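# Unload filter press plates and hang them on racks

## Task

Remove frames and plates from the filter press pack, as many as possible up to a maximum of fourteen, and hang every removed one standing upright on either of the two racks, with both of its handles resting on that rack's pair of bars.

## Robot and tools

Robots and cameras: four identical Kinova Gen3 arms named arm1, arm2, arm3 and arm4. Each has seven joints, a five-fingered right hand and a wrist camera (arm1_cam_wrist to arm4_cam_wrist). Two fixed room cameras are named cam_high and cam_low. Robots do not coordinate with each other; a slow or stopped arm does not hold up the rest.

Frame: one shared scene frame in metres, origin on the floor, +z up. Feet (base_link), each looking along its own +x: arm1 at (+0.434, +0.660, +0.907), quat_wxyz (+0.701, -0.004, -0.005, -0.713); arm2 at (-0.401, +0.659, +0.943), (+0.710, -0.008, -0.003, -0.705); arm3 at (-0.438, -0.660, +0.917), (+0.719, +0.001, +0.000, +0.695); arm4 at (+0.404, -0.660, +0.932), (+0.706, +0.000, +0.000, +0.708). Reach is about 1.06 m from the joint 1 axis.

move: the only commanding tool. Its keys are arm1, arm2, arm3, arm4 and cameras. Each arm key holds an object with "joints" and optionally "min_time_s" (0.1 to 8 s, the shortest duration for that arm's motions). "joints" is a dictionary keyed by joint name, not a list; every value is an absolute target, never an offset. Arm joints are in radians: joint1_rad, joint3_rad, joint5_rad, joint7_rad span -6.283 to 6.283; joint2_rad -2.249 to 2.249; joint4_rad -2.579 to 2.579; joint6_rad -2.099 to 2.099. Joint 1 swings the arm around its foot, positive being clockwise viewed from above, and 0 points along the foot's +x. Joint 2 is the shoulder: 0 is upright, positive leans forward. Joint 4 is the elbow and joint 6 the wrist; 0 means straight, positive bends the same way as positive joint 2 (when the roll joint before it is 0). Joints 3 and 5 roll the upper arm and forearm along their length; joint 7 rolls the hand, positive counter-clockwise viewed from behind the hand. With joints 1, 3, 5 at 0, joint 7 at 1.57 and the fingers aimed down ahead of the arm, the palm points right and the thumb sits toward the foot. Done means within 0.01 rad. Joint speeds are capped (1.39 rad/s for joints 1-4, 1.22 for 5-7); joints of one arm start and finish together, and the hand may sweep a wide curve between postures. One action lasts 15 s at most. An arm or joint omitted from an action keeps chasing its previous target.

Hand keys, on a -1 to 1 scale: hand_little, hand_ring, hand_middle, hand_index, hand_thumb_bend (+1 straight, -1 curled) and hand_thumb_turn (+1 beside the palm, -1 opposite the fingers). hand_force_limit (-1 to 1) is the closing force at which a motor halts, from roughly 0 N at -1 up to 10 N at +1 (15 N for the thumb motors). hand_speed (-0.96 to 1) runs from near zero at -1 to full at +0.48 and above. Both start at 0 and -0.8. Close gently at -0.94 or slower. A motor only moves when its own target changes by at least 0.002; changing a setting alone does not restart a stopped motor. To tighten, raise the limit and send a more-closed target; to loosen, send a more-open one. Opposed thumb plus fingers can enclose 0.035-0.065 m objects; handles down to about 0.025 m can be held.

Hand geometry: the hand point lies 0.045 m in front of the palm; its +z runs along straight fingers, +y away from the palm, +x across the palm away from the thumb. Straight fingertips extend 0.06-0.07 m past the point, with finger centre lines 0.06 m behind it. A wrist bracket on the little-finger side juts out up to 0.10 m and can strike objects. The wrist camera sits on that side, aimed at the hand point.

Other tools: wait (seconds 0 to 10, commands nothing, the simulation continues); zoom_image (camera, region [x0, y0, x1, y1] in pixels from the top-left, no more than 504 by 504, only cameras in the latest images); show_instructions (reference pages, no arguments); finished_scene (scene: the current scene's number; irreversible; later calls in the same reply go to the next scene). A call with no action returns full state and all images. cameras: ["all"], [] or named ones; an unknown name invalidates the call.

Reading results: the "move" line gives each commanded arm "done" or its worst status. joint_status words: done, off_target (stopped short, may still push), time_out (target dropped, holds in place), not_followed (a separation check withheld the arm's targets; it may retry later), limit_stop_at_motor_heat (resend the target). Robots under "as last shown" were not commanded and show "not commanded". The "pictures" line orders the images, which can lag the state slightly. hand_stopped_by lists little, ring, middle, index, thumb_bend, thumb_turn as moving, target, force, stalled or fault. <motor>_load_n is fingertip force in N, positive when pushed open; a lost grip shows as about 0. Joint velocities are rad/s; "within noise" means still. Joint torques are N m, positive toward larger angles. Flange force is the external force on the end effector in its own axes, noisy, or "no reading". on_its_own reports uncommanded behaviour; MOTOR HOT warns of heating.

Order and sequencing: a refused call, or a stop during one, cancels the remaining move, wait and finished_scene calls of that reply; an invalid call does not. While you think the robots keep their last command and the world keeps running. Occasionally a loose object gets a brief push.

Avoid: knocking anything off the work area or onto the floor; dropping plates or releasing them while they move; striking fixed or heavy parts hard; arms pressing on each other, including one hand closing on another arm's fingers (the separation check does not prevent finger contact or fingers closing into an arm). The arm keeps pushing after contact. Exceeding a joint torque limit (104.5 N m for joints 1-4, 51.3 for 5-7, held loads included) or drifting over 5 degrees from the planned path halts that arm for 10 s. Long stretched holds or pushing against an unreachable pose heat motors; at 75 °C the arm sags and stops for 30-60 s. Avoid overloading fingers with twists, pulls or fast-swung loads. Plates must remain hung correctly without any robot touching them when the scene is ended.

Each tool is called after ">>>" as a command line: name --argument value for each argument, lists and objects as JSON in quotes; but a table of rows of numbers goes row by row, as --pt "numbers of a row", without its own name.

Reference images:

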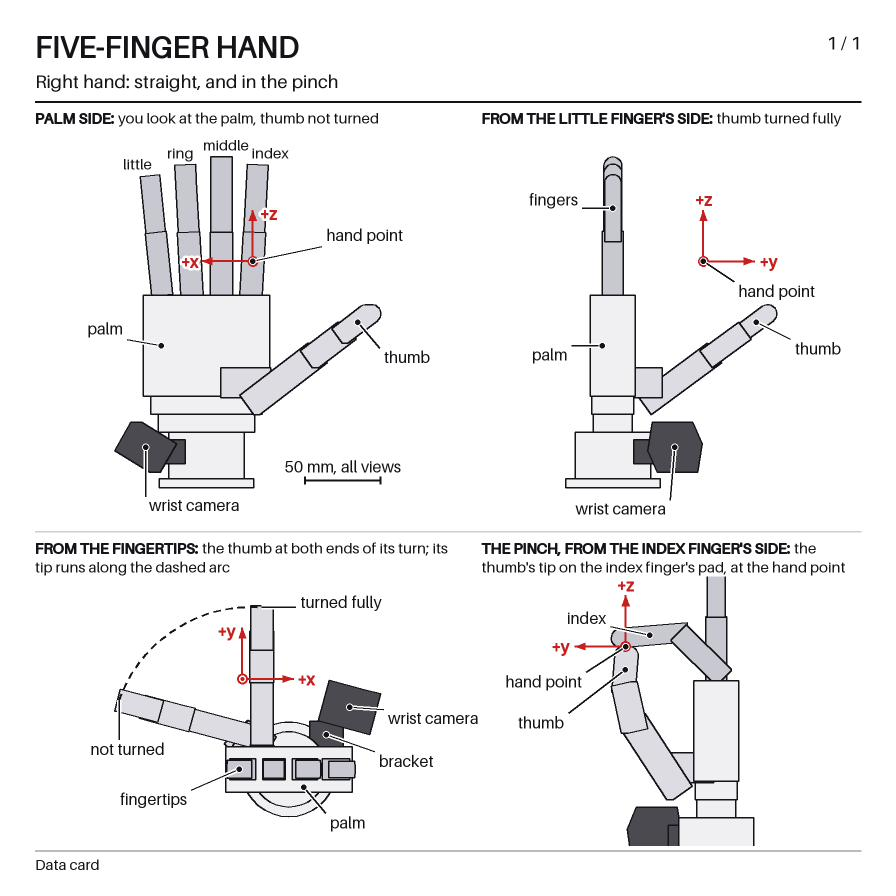

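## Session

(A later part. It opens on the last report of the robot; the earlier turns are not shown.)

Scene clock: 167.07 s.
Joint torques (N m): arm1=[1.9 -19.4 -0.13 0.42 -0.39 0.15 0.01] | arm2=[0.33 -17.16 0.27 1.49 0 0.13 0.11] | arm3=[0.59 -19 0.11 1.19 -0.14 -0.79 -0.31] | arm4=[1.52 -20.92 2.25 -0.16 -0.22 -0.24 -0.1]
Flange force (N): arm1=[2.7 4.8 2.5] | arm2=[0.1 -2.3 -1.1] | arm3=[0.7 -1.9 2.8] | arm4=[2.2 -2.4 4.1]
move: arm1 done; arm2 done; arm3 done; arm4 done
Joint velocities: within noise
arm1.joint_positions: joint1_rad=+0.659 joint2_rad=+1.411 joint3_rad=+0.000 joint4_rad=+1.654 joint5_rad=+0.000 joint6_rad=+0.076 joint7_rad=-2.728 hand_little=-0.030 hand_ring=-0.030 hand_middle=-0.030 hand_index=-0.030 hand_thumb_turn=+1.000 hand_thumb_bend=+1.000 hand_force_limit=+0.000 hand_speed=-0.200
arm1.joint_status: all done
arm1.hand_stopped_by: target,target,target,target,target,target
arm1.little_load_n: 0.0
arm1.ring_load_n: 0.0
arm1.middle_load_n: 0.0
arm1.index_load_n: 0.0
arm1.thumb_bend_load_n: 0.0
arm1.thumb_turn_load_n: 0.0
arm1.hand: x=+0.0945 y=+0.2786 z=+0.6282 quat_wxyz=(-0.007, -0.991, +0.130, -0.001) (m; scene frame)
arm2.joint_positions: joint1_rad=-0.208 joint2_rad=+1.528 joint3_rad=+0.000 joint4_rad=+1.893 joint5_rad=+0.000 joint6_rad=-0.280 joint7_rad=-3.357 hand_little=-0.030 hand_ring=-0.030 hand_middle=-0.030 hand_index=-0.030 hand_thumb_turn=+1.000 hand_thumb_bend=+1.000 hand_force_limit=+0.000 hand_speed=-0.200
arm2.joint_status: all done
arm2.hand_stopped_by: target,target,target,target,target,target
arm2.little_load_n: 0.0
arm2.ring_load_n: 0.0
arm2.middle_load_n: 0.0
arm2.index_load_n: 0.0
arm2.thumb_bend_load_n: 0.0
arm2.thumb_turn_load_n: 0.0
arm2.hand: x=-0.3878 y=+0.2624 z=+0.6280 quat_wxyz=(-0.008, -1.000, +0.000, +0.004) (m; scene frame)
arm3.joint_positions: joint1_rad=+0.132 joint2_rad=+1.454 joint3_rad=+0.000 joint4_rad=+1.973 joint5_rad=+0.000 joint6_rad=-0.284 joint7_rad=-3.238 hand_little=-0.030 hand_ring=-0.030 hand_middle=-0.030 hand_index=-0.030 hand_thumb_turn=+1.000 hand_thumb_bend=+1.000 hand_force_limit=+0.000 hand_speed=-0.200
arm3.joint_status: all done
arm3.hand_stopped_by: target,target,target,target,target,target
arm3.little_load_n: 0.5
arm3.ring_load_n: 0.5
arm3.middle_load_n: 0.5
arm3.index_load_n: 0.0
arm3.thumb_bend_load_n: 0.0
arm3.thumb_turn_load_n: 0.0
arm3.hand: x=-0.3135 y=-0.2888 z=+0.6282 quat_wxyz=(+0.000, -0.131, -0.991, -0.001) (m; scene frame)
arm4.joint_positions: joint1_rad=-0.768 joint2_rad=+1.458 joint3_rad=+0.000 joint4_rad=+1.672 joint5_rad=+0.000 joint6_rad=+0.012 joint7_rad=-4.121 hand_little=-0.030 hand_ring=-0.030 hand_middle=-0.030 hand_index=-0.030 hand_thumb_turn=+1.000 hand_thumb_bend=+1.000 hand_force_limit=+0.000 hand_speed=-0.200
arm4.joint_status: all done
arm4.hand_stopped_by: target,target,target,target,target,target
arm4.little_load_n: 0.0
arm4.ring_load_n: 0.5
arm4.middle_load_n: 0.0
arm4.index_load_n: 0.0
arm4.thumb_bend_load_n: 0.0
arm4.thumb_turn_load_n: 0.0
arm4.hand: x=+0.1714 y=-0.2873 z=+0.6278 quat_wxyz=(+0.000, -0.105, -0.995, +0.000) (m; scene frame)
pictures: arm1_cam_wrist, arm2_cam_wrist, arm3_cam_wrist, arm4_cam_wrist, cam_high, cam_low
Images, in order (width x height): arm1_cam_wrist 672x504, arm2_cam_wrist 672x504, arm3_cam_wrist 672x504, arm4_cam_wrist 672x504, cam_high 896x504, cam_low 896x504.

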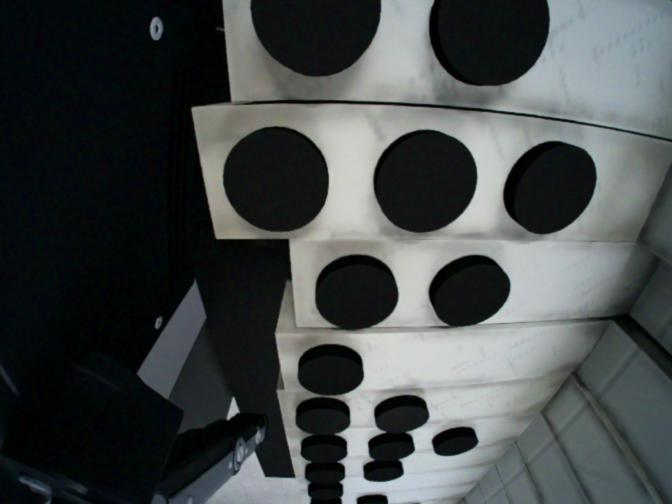

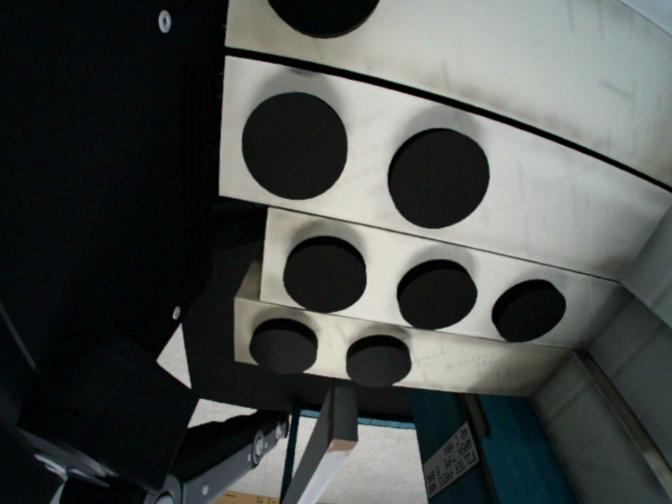

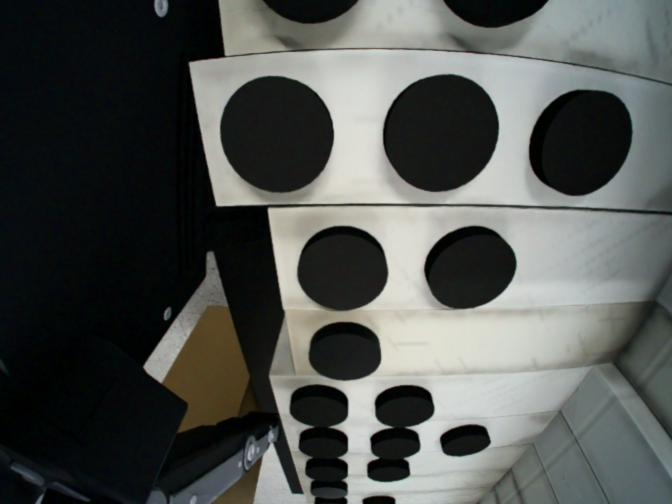

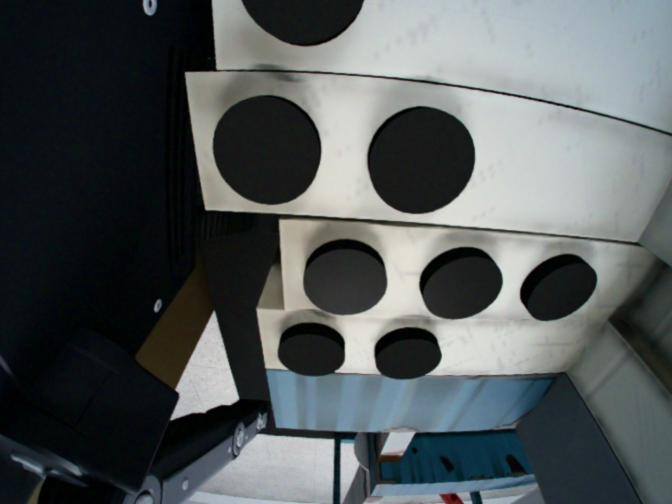

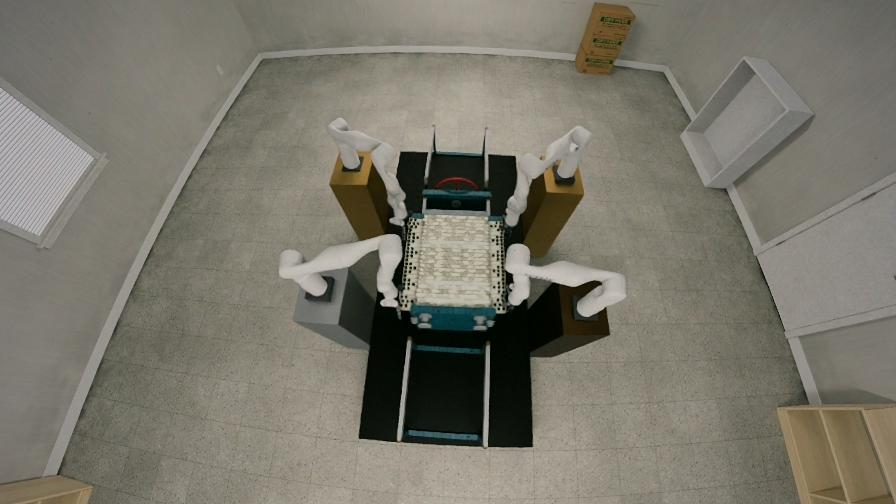

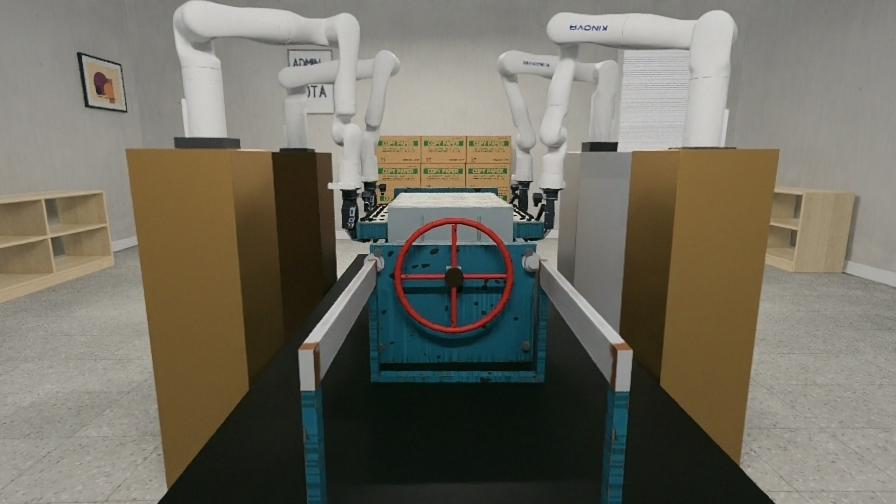

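>>> move --arm1 '{"joints":{"joint1_rad":0.6585,"joint2_rad":1.335,"joint4_rad":1.709,"joint6_rad":0.097,"joint7_rad":-2.728},"min_time_s":1.2}' --arm2 '{"joints":{"joint1_rad":-0.208,"joint2_rad":1.450,"joint4_rad":1.962,"joint6_rad":-0.270,"joint7_rad":-3.3565},"min_time_s":1.2}' --arm3 '{"joints":{"joint1_rad":0.132,"joint2_rad":1.373,"joint4_rad":2.036,"joint6_rad":-0.267,"joint7_rad":-3.238},"min_time_s":1.2}' --arm4 '{"joints":{"joint1_rad":-0.7675,"joint2_rad":1.381,"joint4_rad":1.733,"joint6_rad":0.027,"joint7_rad":-4.121},"min_time_s":1.2}' --cameras '["all"]'

Scene clock: 170.10 s.
Joint torques (N m): arm1=[0.97 -42.16 -1.45 -3.59 -0.48 -1.96 0.07] | arm2=[-0.05 -32.52 0.27 5.49 0.18 -0.56 0.21] | arm3=[0.81 -31.9 1.06 5.11 -0.19 -1.26 -0.33] | arm4=[1.73 -40.97 4.21 -2.11 -0.13 -1.52 -0.11]
Flange force (N): arm1=[1.3 3.1 49.1] | arm2=[-0.3 0.7 45.5] | arm3=[1.6 1.8 43.6] | arm4=[2.2 -3.1 48.5]
move: arm1 done; arm2 done; arm3 done; arm4 done
Joint velocities: within noise
arm1.joint_positions: joint1_rad=+0.658 joint2_rad=+1.335 joint3_rad=+0.000 joint4_rad=+1.709 joint5_rad=+0.000 joint6_rad=+0.097 joint7_rad=-2.728 hand_little=-0.030 hand_ring=-0.029 hand_middle=-0.029 hand_index=-0.029 hand_thumb_turn=+1.000 hand_thumb_bend=+1.000 hand_force_limit=+0.000 hand_speed=-0.200
arm1.joint_status: all done
arm1.hand_stopped_by: target,target,target,target,target,target
arm1.little_load_n: 4.5
arm1.ring_load_n: 6.0
arm1.middle_load_n: 8.0
arm1.index_load_n: 11.0
arm1.thumb_bend_load_n: 0.0
arm1.thumb_turn_load_n: 0.0
arm1.hand: x=+0.0945 y=+0.2787 z=+0.6601 quat_wxyz=(-0.007, -0.991, +0.130, -0.001) (m; scene frame)
arm2.joint_positions: joint1_rad=-0.208 joint2_rad=+1.450 joint3_rad=+0.000 joint4_rad=+1.962 joint5_rad=+0.000 joint6_rad=-0.270 joint7_rad=-3.357 hand_little=-0.029 hand_ring=-0.030 hand_middle=-0.029 hand_index=-0.030 hand_thumb_turn=+1.000 hand_thumb_bend=+1.000 hand_force_limit=+0.000 hand_speed=-0.200
arm2.joint_status: all done
arm2.hand_stopped_by: target,target,target,target,target,target
arm2.little_load_n: 6.0
arm2.ring_load_n: 3.0
arm2.middle_load_n: 6.5
arm2.index_load_n: 4.5
arm2.thumb_bend_load_n: 0.0
arm2.thumb_turn_load_n: 0.0
arm2.hand: x=-0.3876 y=+0.2631 z=+0.6598 quat_wxyz=(-0.008, -1.000, +0.000, +0.004) (m; scene frame)
arm3.joint_positions: joint1_rad=+0.132 joint2_rad=+1.373 joint3_rad=+0.000 joint4_rad=+2.036 joint5_rad=+0.000 joint6_rad=-0.267 joint7_rad=-3.238 hand_little=-0.029 hand_ring=-0.029 hand_middle=-0.029 hand_index=-0.029 hand_thumb_turn=+1.000 hand_thumb_bend=+1.000 hand_force_limit=+0.000 hand_speed=-0.200
arm3.joint_status: all done
arm3.hand_stopped_by: target,target,target,target,target,target
arm3.little_load_n: 4.0
arm3.ring_load_n: 5.0
arm3.middle_load_n: 4.5
arm3.index_load_n: 9.5
arm3.thumb_bend_load_n: 0.0
arm3.thumb_turn_load_n: 0.0
arm3.hand: x=-0.3135 y=-0.2889 z=+0.6601 quat_wxyz=(+0.000, -0.131, -0.991, -0.001) (m; scene frame)
arm4.joint_positions: joint1_rad=-0.768 joint2_rad=+1.381 joint3_rad=+0.000 joint4_rad=+1.733 joint5_rad=+0.000 joint6_rad=+0.027 joint7_rad=-4.121 hand_little=-0.029 hand_ring=-0.030 hand_middle=-0.029 hand_index=-0.029 hand_thumb_turn=+1.000 hand_thumb_bend=+1.000 hand_force_limit=+0.000 hand_speed=-0.200
arm4.joint_status: all done
arm4.hand_stopped_by: target,target,target,target,target,target
arm4.little_load_n: 10.5
arm4.ring_load_n: 4.0
arm4.middle_load_n: 12.0
arm4.index_load_n: 8.0
arm4.thumb_bend_load_n: -0.5
arm4.thumb_turn_load_n: 0.0
arm4.hand: x=+0.1710 y=-0.2869 z=+0.6600 quat_wxyz=(+0.000, -0.105, -0.995, +0.000) (m; scene frame)
pictures: arm1_cam_wrist, arm2_cam_wrist, arm3_cam_wrist, arm4_cam_wrist, cam_high, cam_low
Images, in order (width x height): arm1_cam_wrist 672x504, arm2_cam_wrist 672x504, arm3_cam_wrist 672x504, arm4_cam_wrist 672x504, cam_high 896x504, cam_low 896x504.

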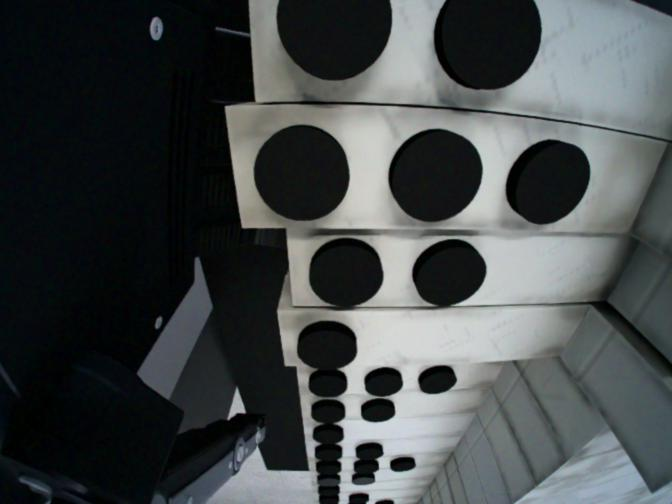

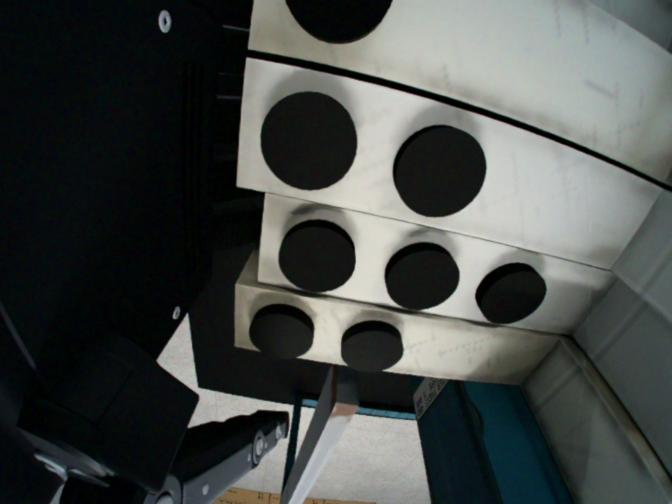

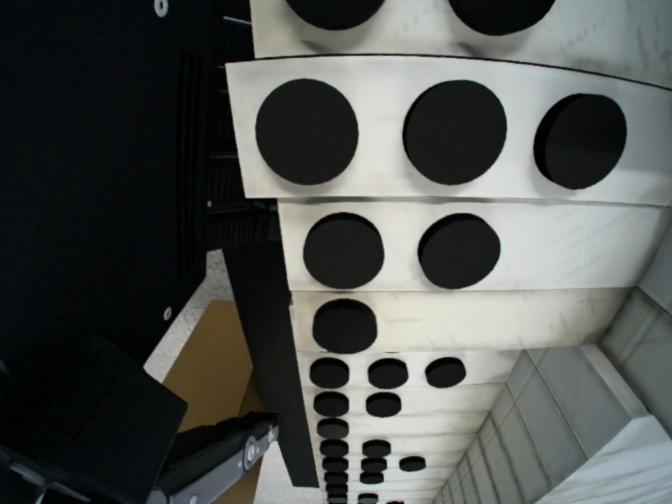

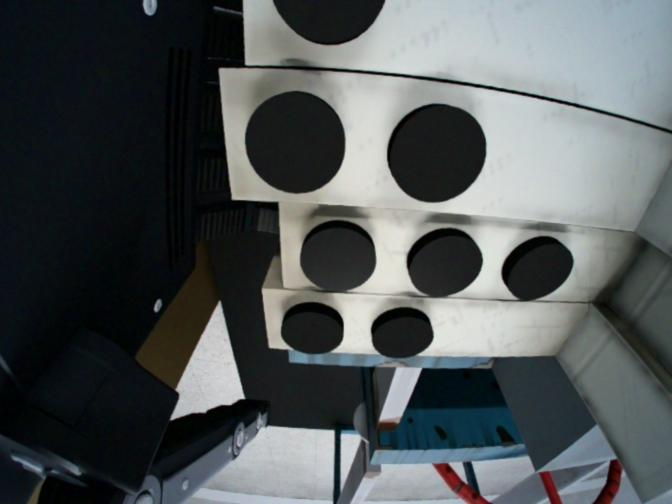

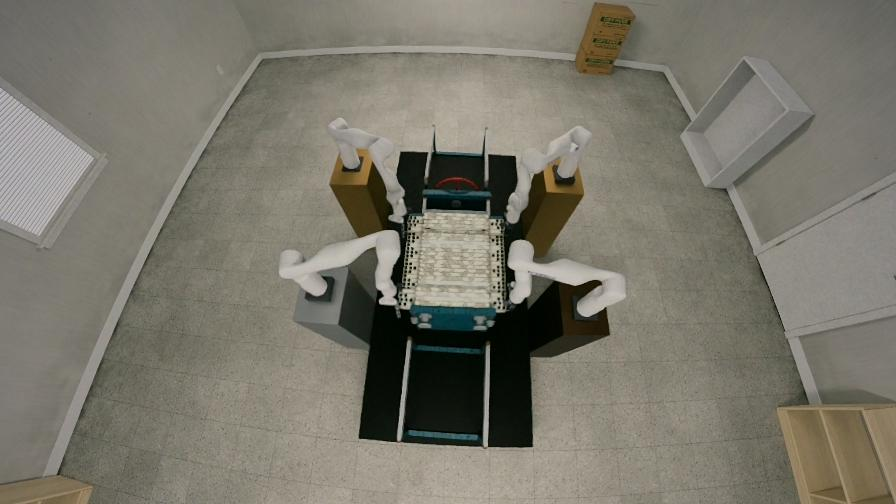

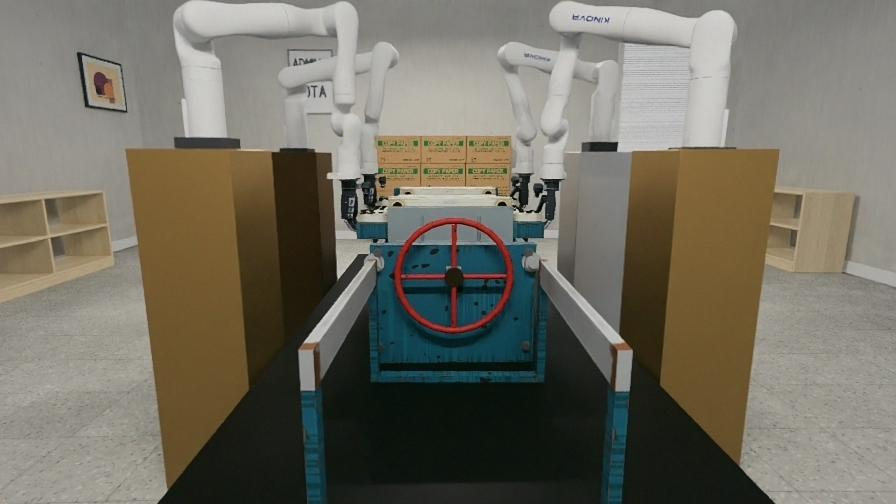

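>>> move --arm1 '{"joints":{"joint1_rad":0.658,"joint2_rad":1.023,"joint4_rad":1.8575,"joint6_rad":0.261,"joint7_rad":-2.7285},"min_time_s":1.4}' --arm2 '{"joints":{"joint1_rad":-0.203,"joint2_rad":1.104,"joint4_rad":2.171,"joint6_rad":-0.134,"joint7_rad":-3.352},"min_time_s":1.4}' --arm3 '{"joints":{"joint1_rad":0.134,"joint2_rad":1.0135,"joint4_rad":2.2185,"joint6_rad":-0.090,"joint7_rad":-3.236},"min_time_s":1.4}' --arm4 '{"joints":{"joint1_rad":-0.769,"joint2_rad":1.062,"joint4_rad":1.908,"joint6_rad":0.171,"joint7_rad":-4.123},"min_time_s":1.4}' --cameras '["arm1_cam_wrist","arm3_cam_wrist"]'

>>> move --arm1 '{"joints":{"joint1_rad":0.6555,"joint2_rad":0.726,"joint4_rad":1.873,"joint6_rad":0.543,"joint7_rad":-2.731},"min_time_s":1.4}' --arm2 '{"joints":{"joint1_rad":-0.199,"joint2_rad":0.719,"joint4_rad":2.235,"joint6_rad":0.1875,"joint7_rad":-3.348},"min_time_s":1.4}' --arm3 '{"joints":{"joint1_rad":0.134,"joint2_rad":0.620,"joint4_rad":2.2505,"joint6_rad":0.271,"joint7_rad":-3.236},"min_time_s":1.4}' --arm4 '{"joints":{"joint1_rad":-0.769,"joint2_rad":0.746,"joint4_rad":1.950,"joint6_rad":0.445,"joint7_rad":-4.123},"min_time_s":1.4}' --cameras '["all"]'

Scene clock: 177.57 s.
Joint torques (N m): arm1=[2.9 -38.97 0.92 -4.17 -0.4 -0.36 -0.01] | arm2=[0.39 -30.85 0.91 3.89 -0.06 0.17 0.06] | arm3=[0.96 -29.78 0.99 2.94 -0.14 -0.43 -0.32] | arm4=[0.08 -37.99 1.59 -2.5 -0.15 -0.18 -0.14]
Flange force (N): arm1=[3.3 9.4 48.0] | arm2=[1.0 2.5 45.9] | arm3=[2.2 4.3 43.1] | arm4=[4.0 3.4 48.1]
move: arm1 done; arm2 done; arm3 done; arm4 done
Joint velocities: within noise
arm1.joint_positions: joint1_rad=+0.658 joint2_rad=+1.023 joint3_rad=+0.000 joint4_rad=+1.857 joint5_rad=+0.000 joint6_rad=+0.261 joint7_rad=-2.729 hand_little=-0.030 hand_ring=-0.029 hand_middle=-0.029 hand_index=-0.029 hand_thumb_turn=+1.000 hand_thumb_bend=+1.000 hand_force_limit=+0.000 hand_speed=-0.200
arm1.joint_status: all done
arm1.hand_stopped_by: target,target,target,target,target,target
arm1.little_load_n: 5.0
arm1.ring_load_n: 7.0
arm1.middle_load_n: 7.5
arm1.index_load_n: 10.0
arm1.thumb_bend_load_n: 0.0
arm1.thumb_turn_load_n: 0.0
arm1.hand: x=+0.0942 y=+0.2799 z=+0.7901 quat_wxyz=(-0.007, -0.991, +0.130, -0.002) (m; scene frame)
arm2.joint_positions: joint1_rad=-0.203 joint2_rad=+1.104 joint3_rad=+0.000 joint4_rad=+2.171 joint5_rad=+0.000 joint6_rad=-0.134 joint7_rad=-3.352 hand_little=-0.029 hand_ring=-0.030 hand_middle=-0.029 hand_index=-0.030 hand_thumb_turn=+1.000 hand_thumb_bend=+1.000 hand_force_limit=+0.000 hand_speed=-0.200
arm2.joint_status: all done
arm2.hand_stopped_by: target,target,target,target,target,target
arm2.little_load_n: 6.5
arm2.ring_load_n: 3.0
arm2.middle_load_n: 5.5
arm2.index_load_n: 4.0
arm2.thumb_bend_load_n: 0.0
arm2.thumb_turn_load_n: 0.0
arm2.hand: x=-0.3882 y=+0.2644 z=+0.7899 quat_wxyz=(-0.008, -1.000, +0.000, +0.004) (m; scene frame)
arm3.joint_positions: joint1_rad=+0.134 joint2_rad=+1.013 joint3_rad=+0.000 joint4_rad=+2.218 joint5_rad=+0.000 joint6_rad=-0.090 joint7_rad=-3.236 hand_little=-0.029 hand_ring=-0.029 hand_middle=-0.029 hand_index=-0.029 hand_thumb_turn=+1.000 hand_thumb_bend=+1.000 hand_force_limit=+0.000 hand_speed=-0.200
arm3.joint_status: all done
arm3.hand_stopped_by: target,target,target,target,target,target
arm3.little_load_n: 4.5
arm3.ring_load_n: 6.5
arm3.middle_load_n: 4.0
arm3.index_load_n: 9.0
arm3.thumb_bend_load_n: 0.0
arm3.thumb_turn_load_n: 0.0
arm3.hand: x=-0.3129 y=-0.2900 z=+0.7901 quat_wxyz=(+0.001, -0.131, -0.991, -0.001) (m; scene frame)
arm4.joint_positions: joint1_rad=-0.769 joint2_rad=+1.062 joint3_rad=+0.000 joint4_rad=+1.908 joint5_rad=+0.000 joint6_rad=+0.171 joint7_rad=-4.123 hand_little=-0.029 hand_ring=-0.029 hand_middle=-0.029 hand_index=-0.029 hand_thumb_turn=+1.000 hand_thumb_bend=+1.000 hand_force_limit=+0.000 hand_speed=-0.200
arm4.joint_status: all done
arm4.hand_stopped_by: target,target,target,target,target,target
arm4.little_load_n: 11.5
arm4.ring_load_n: 4.0
arm4.middle_load_n: 11.0
arm4.index_load_n: 7.0
arm4.thumb_bend_load_n: 0.0
arm4.thumb_turn_load_n: 0.0
arm4.hand: x=+0.1711 y=-0.2879 z=+0.7900 quat_wxyz=(+0.000, -0.105, -0.994, +0.000) (m; scene frame)
pictures: arm1_cam_wrist, arm3_cam_wrist
Images, in order (width x height): arm1_cam_wrist 672x504, arm3_cam_wrist 672x504.

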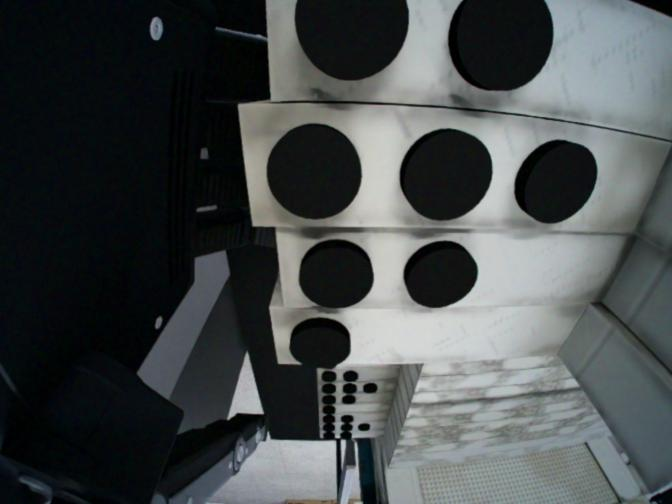

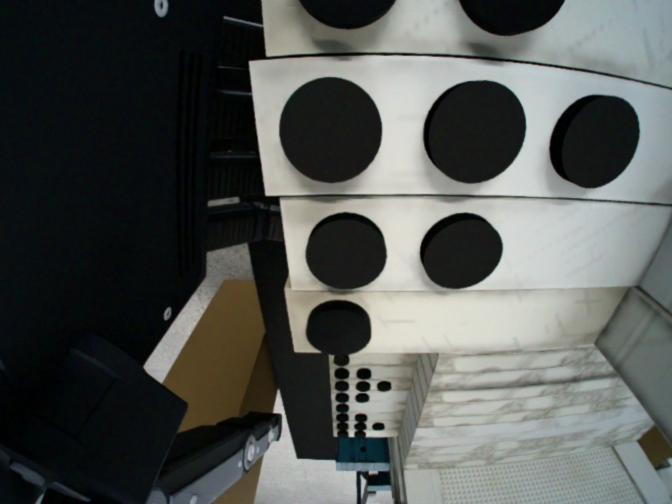

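Scene clock: 179.30 s.
Joint torques (N m): arm1=[3.01 -37.61 1.05 -9.42 -0.35 -0.17 -0.03] | arm2=[0.35 -29.61 0.55 -3.61 0 0.03 0] | arm3=[0.97 -28.14 0.68 -4.95 -0.03 -0.36 -0.31] | arm4=[-0.09 -36.69 1.16 -7.85 -0.12 -0.02 -0.11]
Flange force (N): arm1=[2.7 11.3 46.3] | arm2=[1.0 2.2 46.4] | arm3=[2.6 3.9 43.3] | arm4=[5.5 5.0 47.4]
move: arm1 done; arm2 done; arm3 done; arm4 done
Joint velocities: within noise
arm1.joint_positions: joint1_rad=+0.655 joint2_rad=+0.726 joint3_rad=+0.000 joint4_rad=+1.873 joint5_rad=+0.000 joint6_rad=+0.543 joint7_rad=-2.731 hand_little=-0.029 hand_ring=-0.029 hand_middle=-0.029 hand_index=-0.029 hand_thumb_turn=+1.000 hand_thumb_bend=+1.000 hand_force_limit=+0.000 hand_speed=-0.200
arm1.joint_status: all done
arm1.hand_stopped_by: target,target,target,target,target,target
arm1.little_load_n: 5.0
arm1.ring_load_n: 6.5
arm1.middle_load_n: 7.5
arm1.index_load_n: 10.0
arm1.thumb_bend_load_n: -0.5
arm1.thumb_turn_load_n: 0.0
arm1.hand: x=+0.0942 y=+0.2801 z=+0.9201 quat_wxyz=(-0.006, -0.991, +0.130, -0.002) (m; scene frame)
arm2.joint_positions: joint1_rad=-0.199 joint2_rad=+0.719 joint3_rad=+0.000 joint4_rad=+2.235 joint5_rad=+0.000 joint6_rad=+0.187 joint7_rad=-3.348 hand_little=-0.029 hand_ring=-0.029 hand_middle=-0.029 hand_index=-0.029 hand_thumb_turn=+1.000 hand_thumb_bend=+1.000 hand_force_limit=+0.000 hand_speed=-0.200
arm2.joint_status: all done
arm2.hand_stopped_by: target,target,target,target,target,target
arm2.little_load_n: 6.5
arm2.ring_load_n: 3.5
arm2.middle_load_n: 5.5
arm2.index_load_n: 4.0
arm2.thumb_bend_load_n: -0.5
arm2.thumb_turn_load_n: 0.0
arm2.hand: x=-0.3881 y=+0.2646 z=+0.9199 quat_wxyz=(-0.008, -1.000, +0.000, +0.004) (m; scene frame)
arm3.joint_positions: joint1_rad=+0.134 joint2_rad=+0.620 joint3_rad=+0.000 joint4_rad=+2.251 joint5_rad=+0.000 joint6_rad=+0.271 joint7_rad=-3.236 hand_little=-0.029 hand_ring=-0.029 hand_middle=-0.029 hand_index=-0.029 hand_thumb_turn=+1.000 hand_thumb_bend=+1.000 hand_force_limit=+0.000 hand_speed=-0.200
arm3.joint_status: all done
arm3.hand_stopped_by: target,target,target,target,target,target
arm3.little_load_n: 4.0
arm3.ring_load_n: 7.0
arm3.middle_load_n: 4.5
arm3.index_load_n: 9.0
arm3.thumb_bend_load_n: 0.0
arm3.thumb_turn_load_n: 0.0
arm3.hand: x=-0.3128 y=-0.2901 z=+0.9202 quat_wxyz=(+0.001, -0.131, -0.991, -0.001) (m; scene frame)
arm4.joint_positions: joint1_rad=-0.769 joint2_rad=+0.746 joint3_rad=+0.000 joint4_rad=+1.950 joint5_rad=+0.000 joint6_rad=+0.445 joint7_rad=-4.123 hand_little=-0.029 hand_ring=-0.029 hand_middle=-0.029 hand_index=-0.029 hand_thumb_turn=+1.000 hand_thumb_bend=+1.000 hand_force_limit=+0.000 hand_speed=-0.200
arm4.joint_status: all done
arm4.hand_stopped_by: target,target,target,target,target,target
arm4.little_load_n: 12.0
arm4.ring_load_n: 4.5
arm4.middle_load_n: 11.0
arm4.index_load_n: 7.0
arm4.thumb_bend_load_n: 0.0
arm4.thumb_turn_load_n: 0.0
arm4.hand: x=+0.1711 y=-0.2880 z=+0.9202 quat_wxyz=(+0.000, -0.105, -0.994, +0.000) (m; scene frame)
pictures: arm1_cam_wrist, arm2_cam_wrist, arm3_cam_wrist, arm4_cam_wrist, cam_high, cam_low
Images, in order (width x height): arm1_cam_wrist 672x504, arm2_cam_wrist 672x504, arm3_cam_wrist 672x504, arm4_cam_wrist 672x504, cam_high 896x504, cam_low 896x504.

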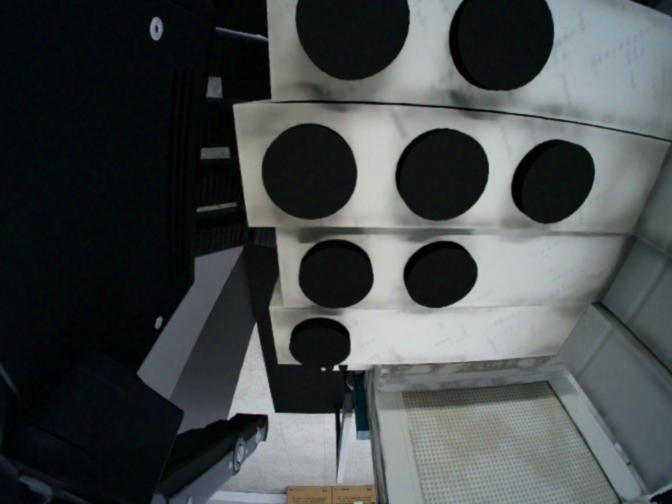

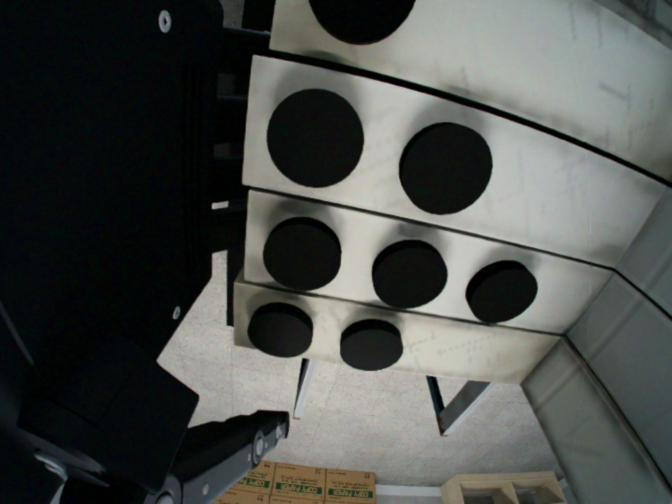

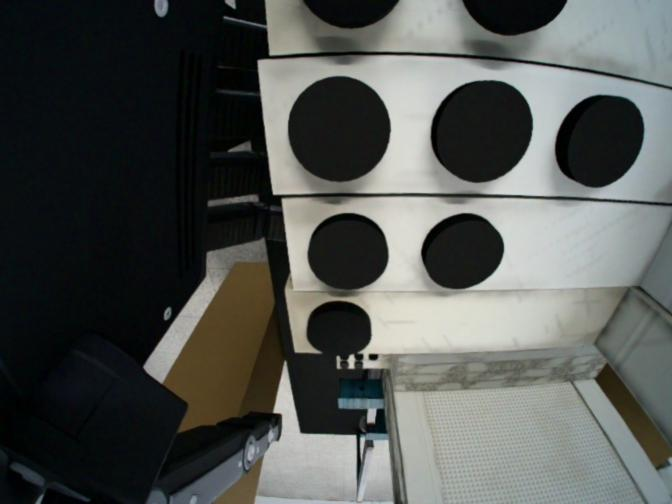

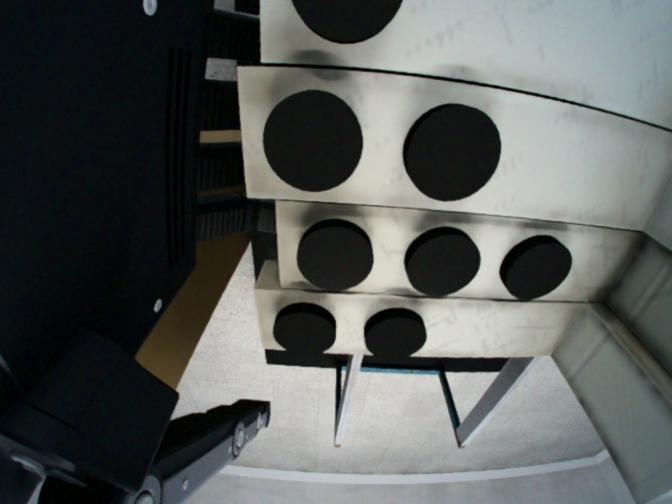

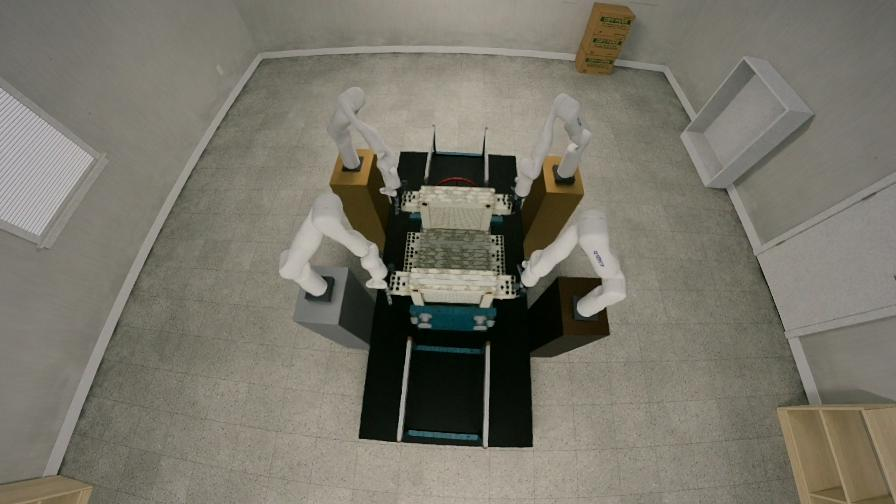

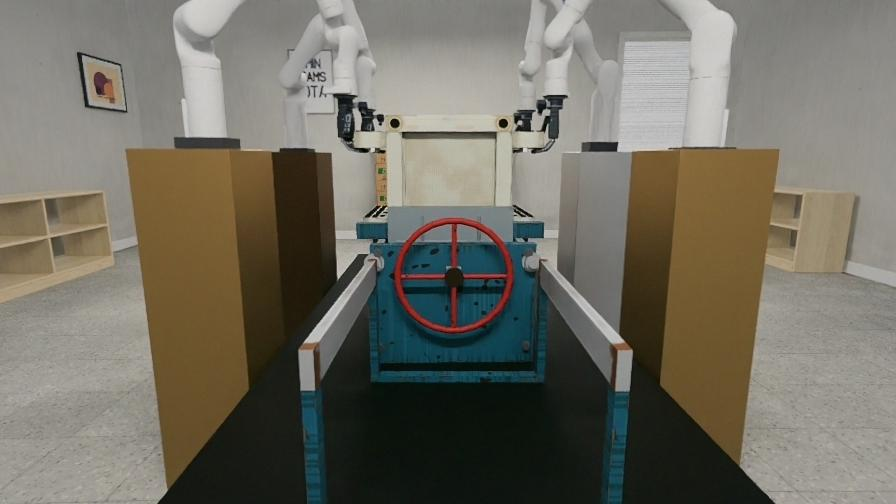

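>>> move --arm1 '{"joints":{"joint1_rad":0.653,"joint2_rad":0.4865,"joint4_rad":1.759,"joint6_rad":0.896,"joint7_rad":-2.733},"min_time_s":1.4}' --arm2 '{"joints":{"joint1_rad":-0.195,"joint2_rad":0.3715,"joint4_rad":2.141,"joint6_rad":0.629,"joint7_rad":-3.344},"min_time_s":1.4}' --arm3 '{"joints":{"joint1_rad":0.134,"joint2_rad":0.2865,"joint4_rad":2.1245,"joint6_rad":0.731,"joint7_rad":-3.236},"min_time_s":1.4}' --arm4 '{"joints":{"joint1_rad":-0.769,"joint2_rad":0.4805,"joint4_rad":1.856,"joint6_rad":0.805,"joint7_rad":-4.123},"min_time_s":1.4}' --cameras '["cam_low","cam_high"]'

>>> zoom_image --camera "cam_low" --region '[330, 50, 580, 280]'

Scene clock: 183.47 s.
Joint torques (N m): arm1=[2.35 -36.78 0.06 -16.57 -0.69 -0.91 0.03] | arm2=[0.48 -27.57 0.18 -13.06 0.07 -0.07 0.1] | arm3=[1 -26.34 0.31 -14.07 0.19 -0.29 -0.36] | arm4=[0.5 -35.7 1.62 -15.45 0.37 -0.65 -0.13]
Flange force (N): arm1=[1.6 9.2 44.2] | arm2=[1.5 1.6 46.3] | arm3=[1.5 3.9 44.0] | arm4=[5.8 3.2 45.8]
move: arm1 done; arm2 done; arm3 done; arm4 done
Joint velocities: within noise
arm1.joint_positions: joint1_rad=+0.653 joint2_rad=+0.487 joint3_rad=+0.000 joint4_rad=+1.759 joint5_rad=+0.000 joint6_rad=+0.896 joint7_rad=-2.733 hand_little=-0.029 hand_ring=-0.029 hand_middle=-0.029 hand_index=-0.029 hand_thumb_turn=+1.000 hand_thumb_bend=+1.000 hand_force_limit=+0.000 hand_speed=-0.200
arm1.joint_status: all done
arm1.hand_stopped_by: target,target,target,target,target,target
arm1.little_load_n: 5.5
arm1.ring_load_n: 7.5
arm1.middle_load_n: 7.0
arm1.index_load_n: 10.5
arm1.thumb_bend_load_n: 0.0
arm1.thumb_turn_load_n: 0.0
arm1.hand: x=+0.0944 y=+0.2805 z=+1.0502 quat_wxyz=(-0.007, -0.992, +0.130, -0.002) (m; scene frame)
arm2.joint_positions: joint1_rad=-0.195 joint2_rad=+0.372 joint3_rad=+0.000 joint4_rad=+2.141 joint5_rad=+0.000 joint6_rad=+0.629 joint7_rad=-3.344 hand_little=-0.029 hand_ring=-0.029 hand_middle=-0.029 hand_index=-0.029 hand_thumb_turn=+1.000 hand_thumb_bend=+1.000 hand_force_limit=+0.000 hand_speed=-0.200
arm2.joint_status: all done
arm2.hand_stopped_by: target,target,target,target,target,target
arm2.little_load_n: 7.0
arm2.ring_load_n: 3.0
arm2.middle_load_n: 5.0
arm2.index_load_n: 3.5
arm2.thumb_bend_load_n: 0.0
arm2.thumb_turn_load_n: 0.0
arm2.hand: x=-0.3881 y=+0.2645 z=+1.0500 quat_wxyz=(-0.008, -1.000, +0.000, +0.004) (m; scene frame)
arm3.joint_positions: joint1_rad=+0.134 joint2_rad=+0.286 joint3_rad=+0.000 joint4_rad=+2.125 joint5_rad=+0.000 joint6_rad=+0.731 joint7_rad=-3.236 hand_little=-0.029 hand_ring=-0.029 hand_middle=-0.029 hand_index=-0.029 hand_thumb_turn=+1.000 hand_thumb_bend=+1.000 hand_force_limit=+0.000 hand_speed=-0.200
arm3.joint_status: all done
arm3.hand_stopped_by: target,target,target,target,target,target
arm3.little_load_n: 4.5
arm3.ring_load_n: 7.5
arm3.middle_load_n: 5.0
arm3.index_load_n: 8.5
arm3.thumb_bend_load_n: 0.0
arm3.thumb_turn_load_n: 0.0
arm3.hand: x=-0.3127 y=-0.2904 z=+1.0501 quat_wxyz=(+0.000, -0.131, -0.991, -0.001) (m; scene frame)
arm4.joint_positions: joint1_rad=-0.769 joint2_rad=+0.481 joint3_rad=+0.000 joint4_rad=+1.856 joint5_rad=+0.000 joint6_rad=+0.805 joint7_rad=-4.123 hand_little=-0.029 hand_ring=-0.029 hand_middle=-0.029 hand_index=-0.029 hand_thumb_turn=+1.000 hand_thumb_bend=+1.000 hand_force_limit=+0.000 hand_speed=-0.200
arm4.joint_status: all done
arm4.hand_stopped_by: target,target,target,target,target,target
arm4.little_load_n: 12.5
arm4.ring_load_n: 5.0
arm4.middle_load_n: 11.5
arm4.index_load_n: 7.0
arm4.thumb_bend_load_n: 0.0
arm4.thumb_turn_load_n: 0.0
arm4.hand: x=+0.1712 y=-0.2881 z=+1.0501 quat_wxyz=(+0.000, -0.105, -0.994, +0.000) (m; scene frame)
pictures: cam_high, cam_low
Images, in order (width x height): cam_high 896x504, cam_low 896x504.

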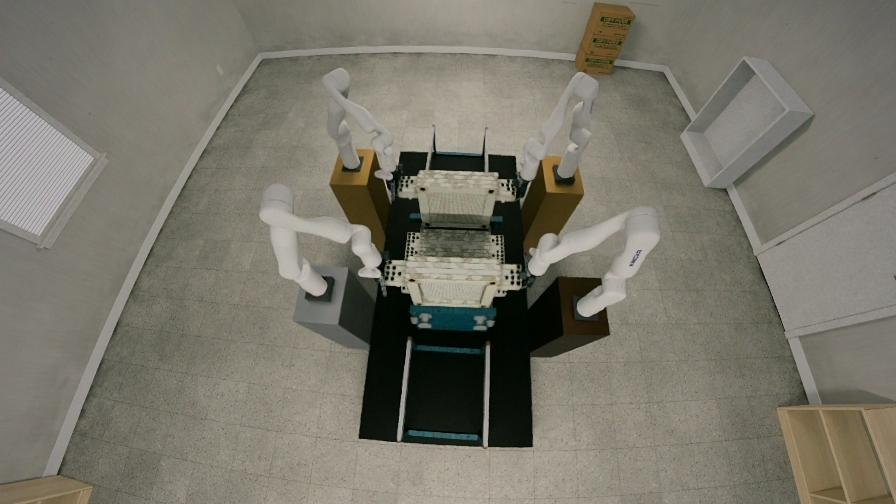

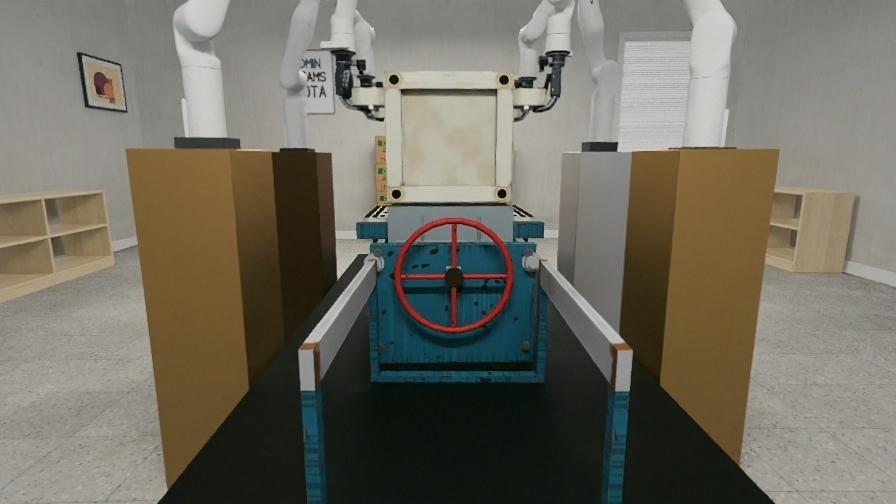

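Scaled by 2.016 from the camera's 896x504 image, which has a finer 1280x720 frame.

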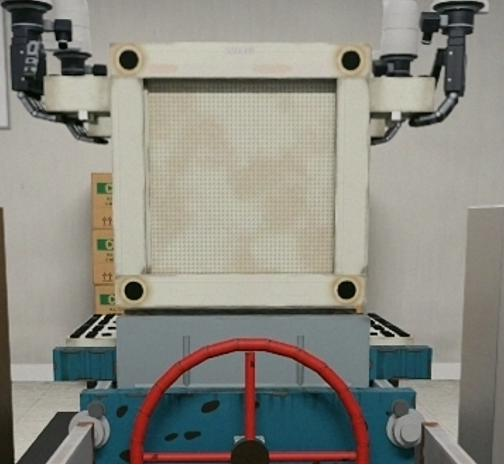

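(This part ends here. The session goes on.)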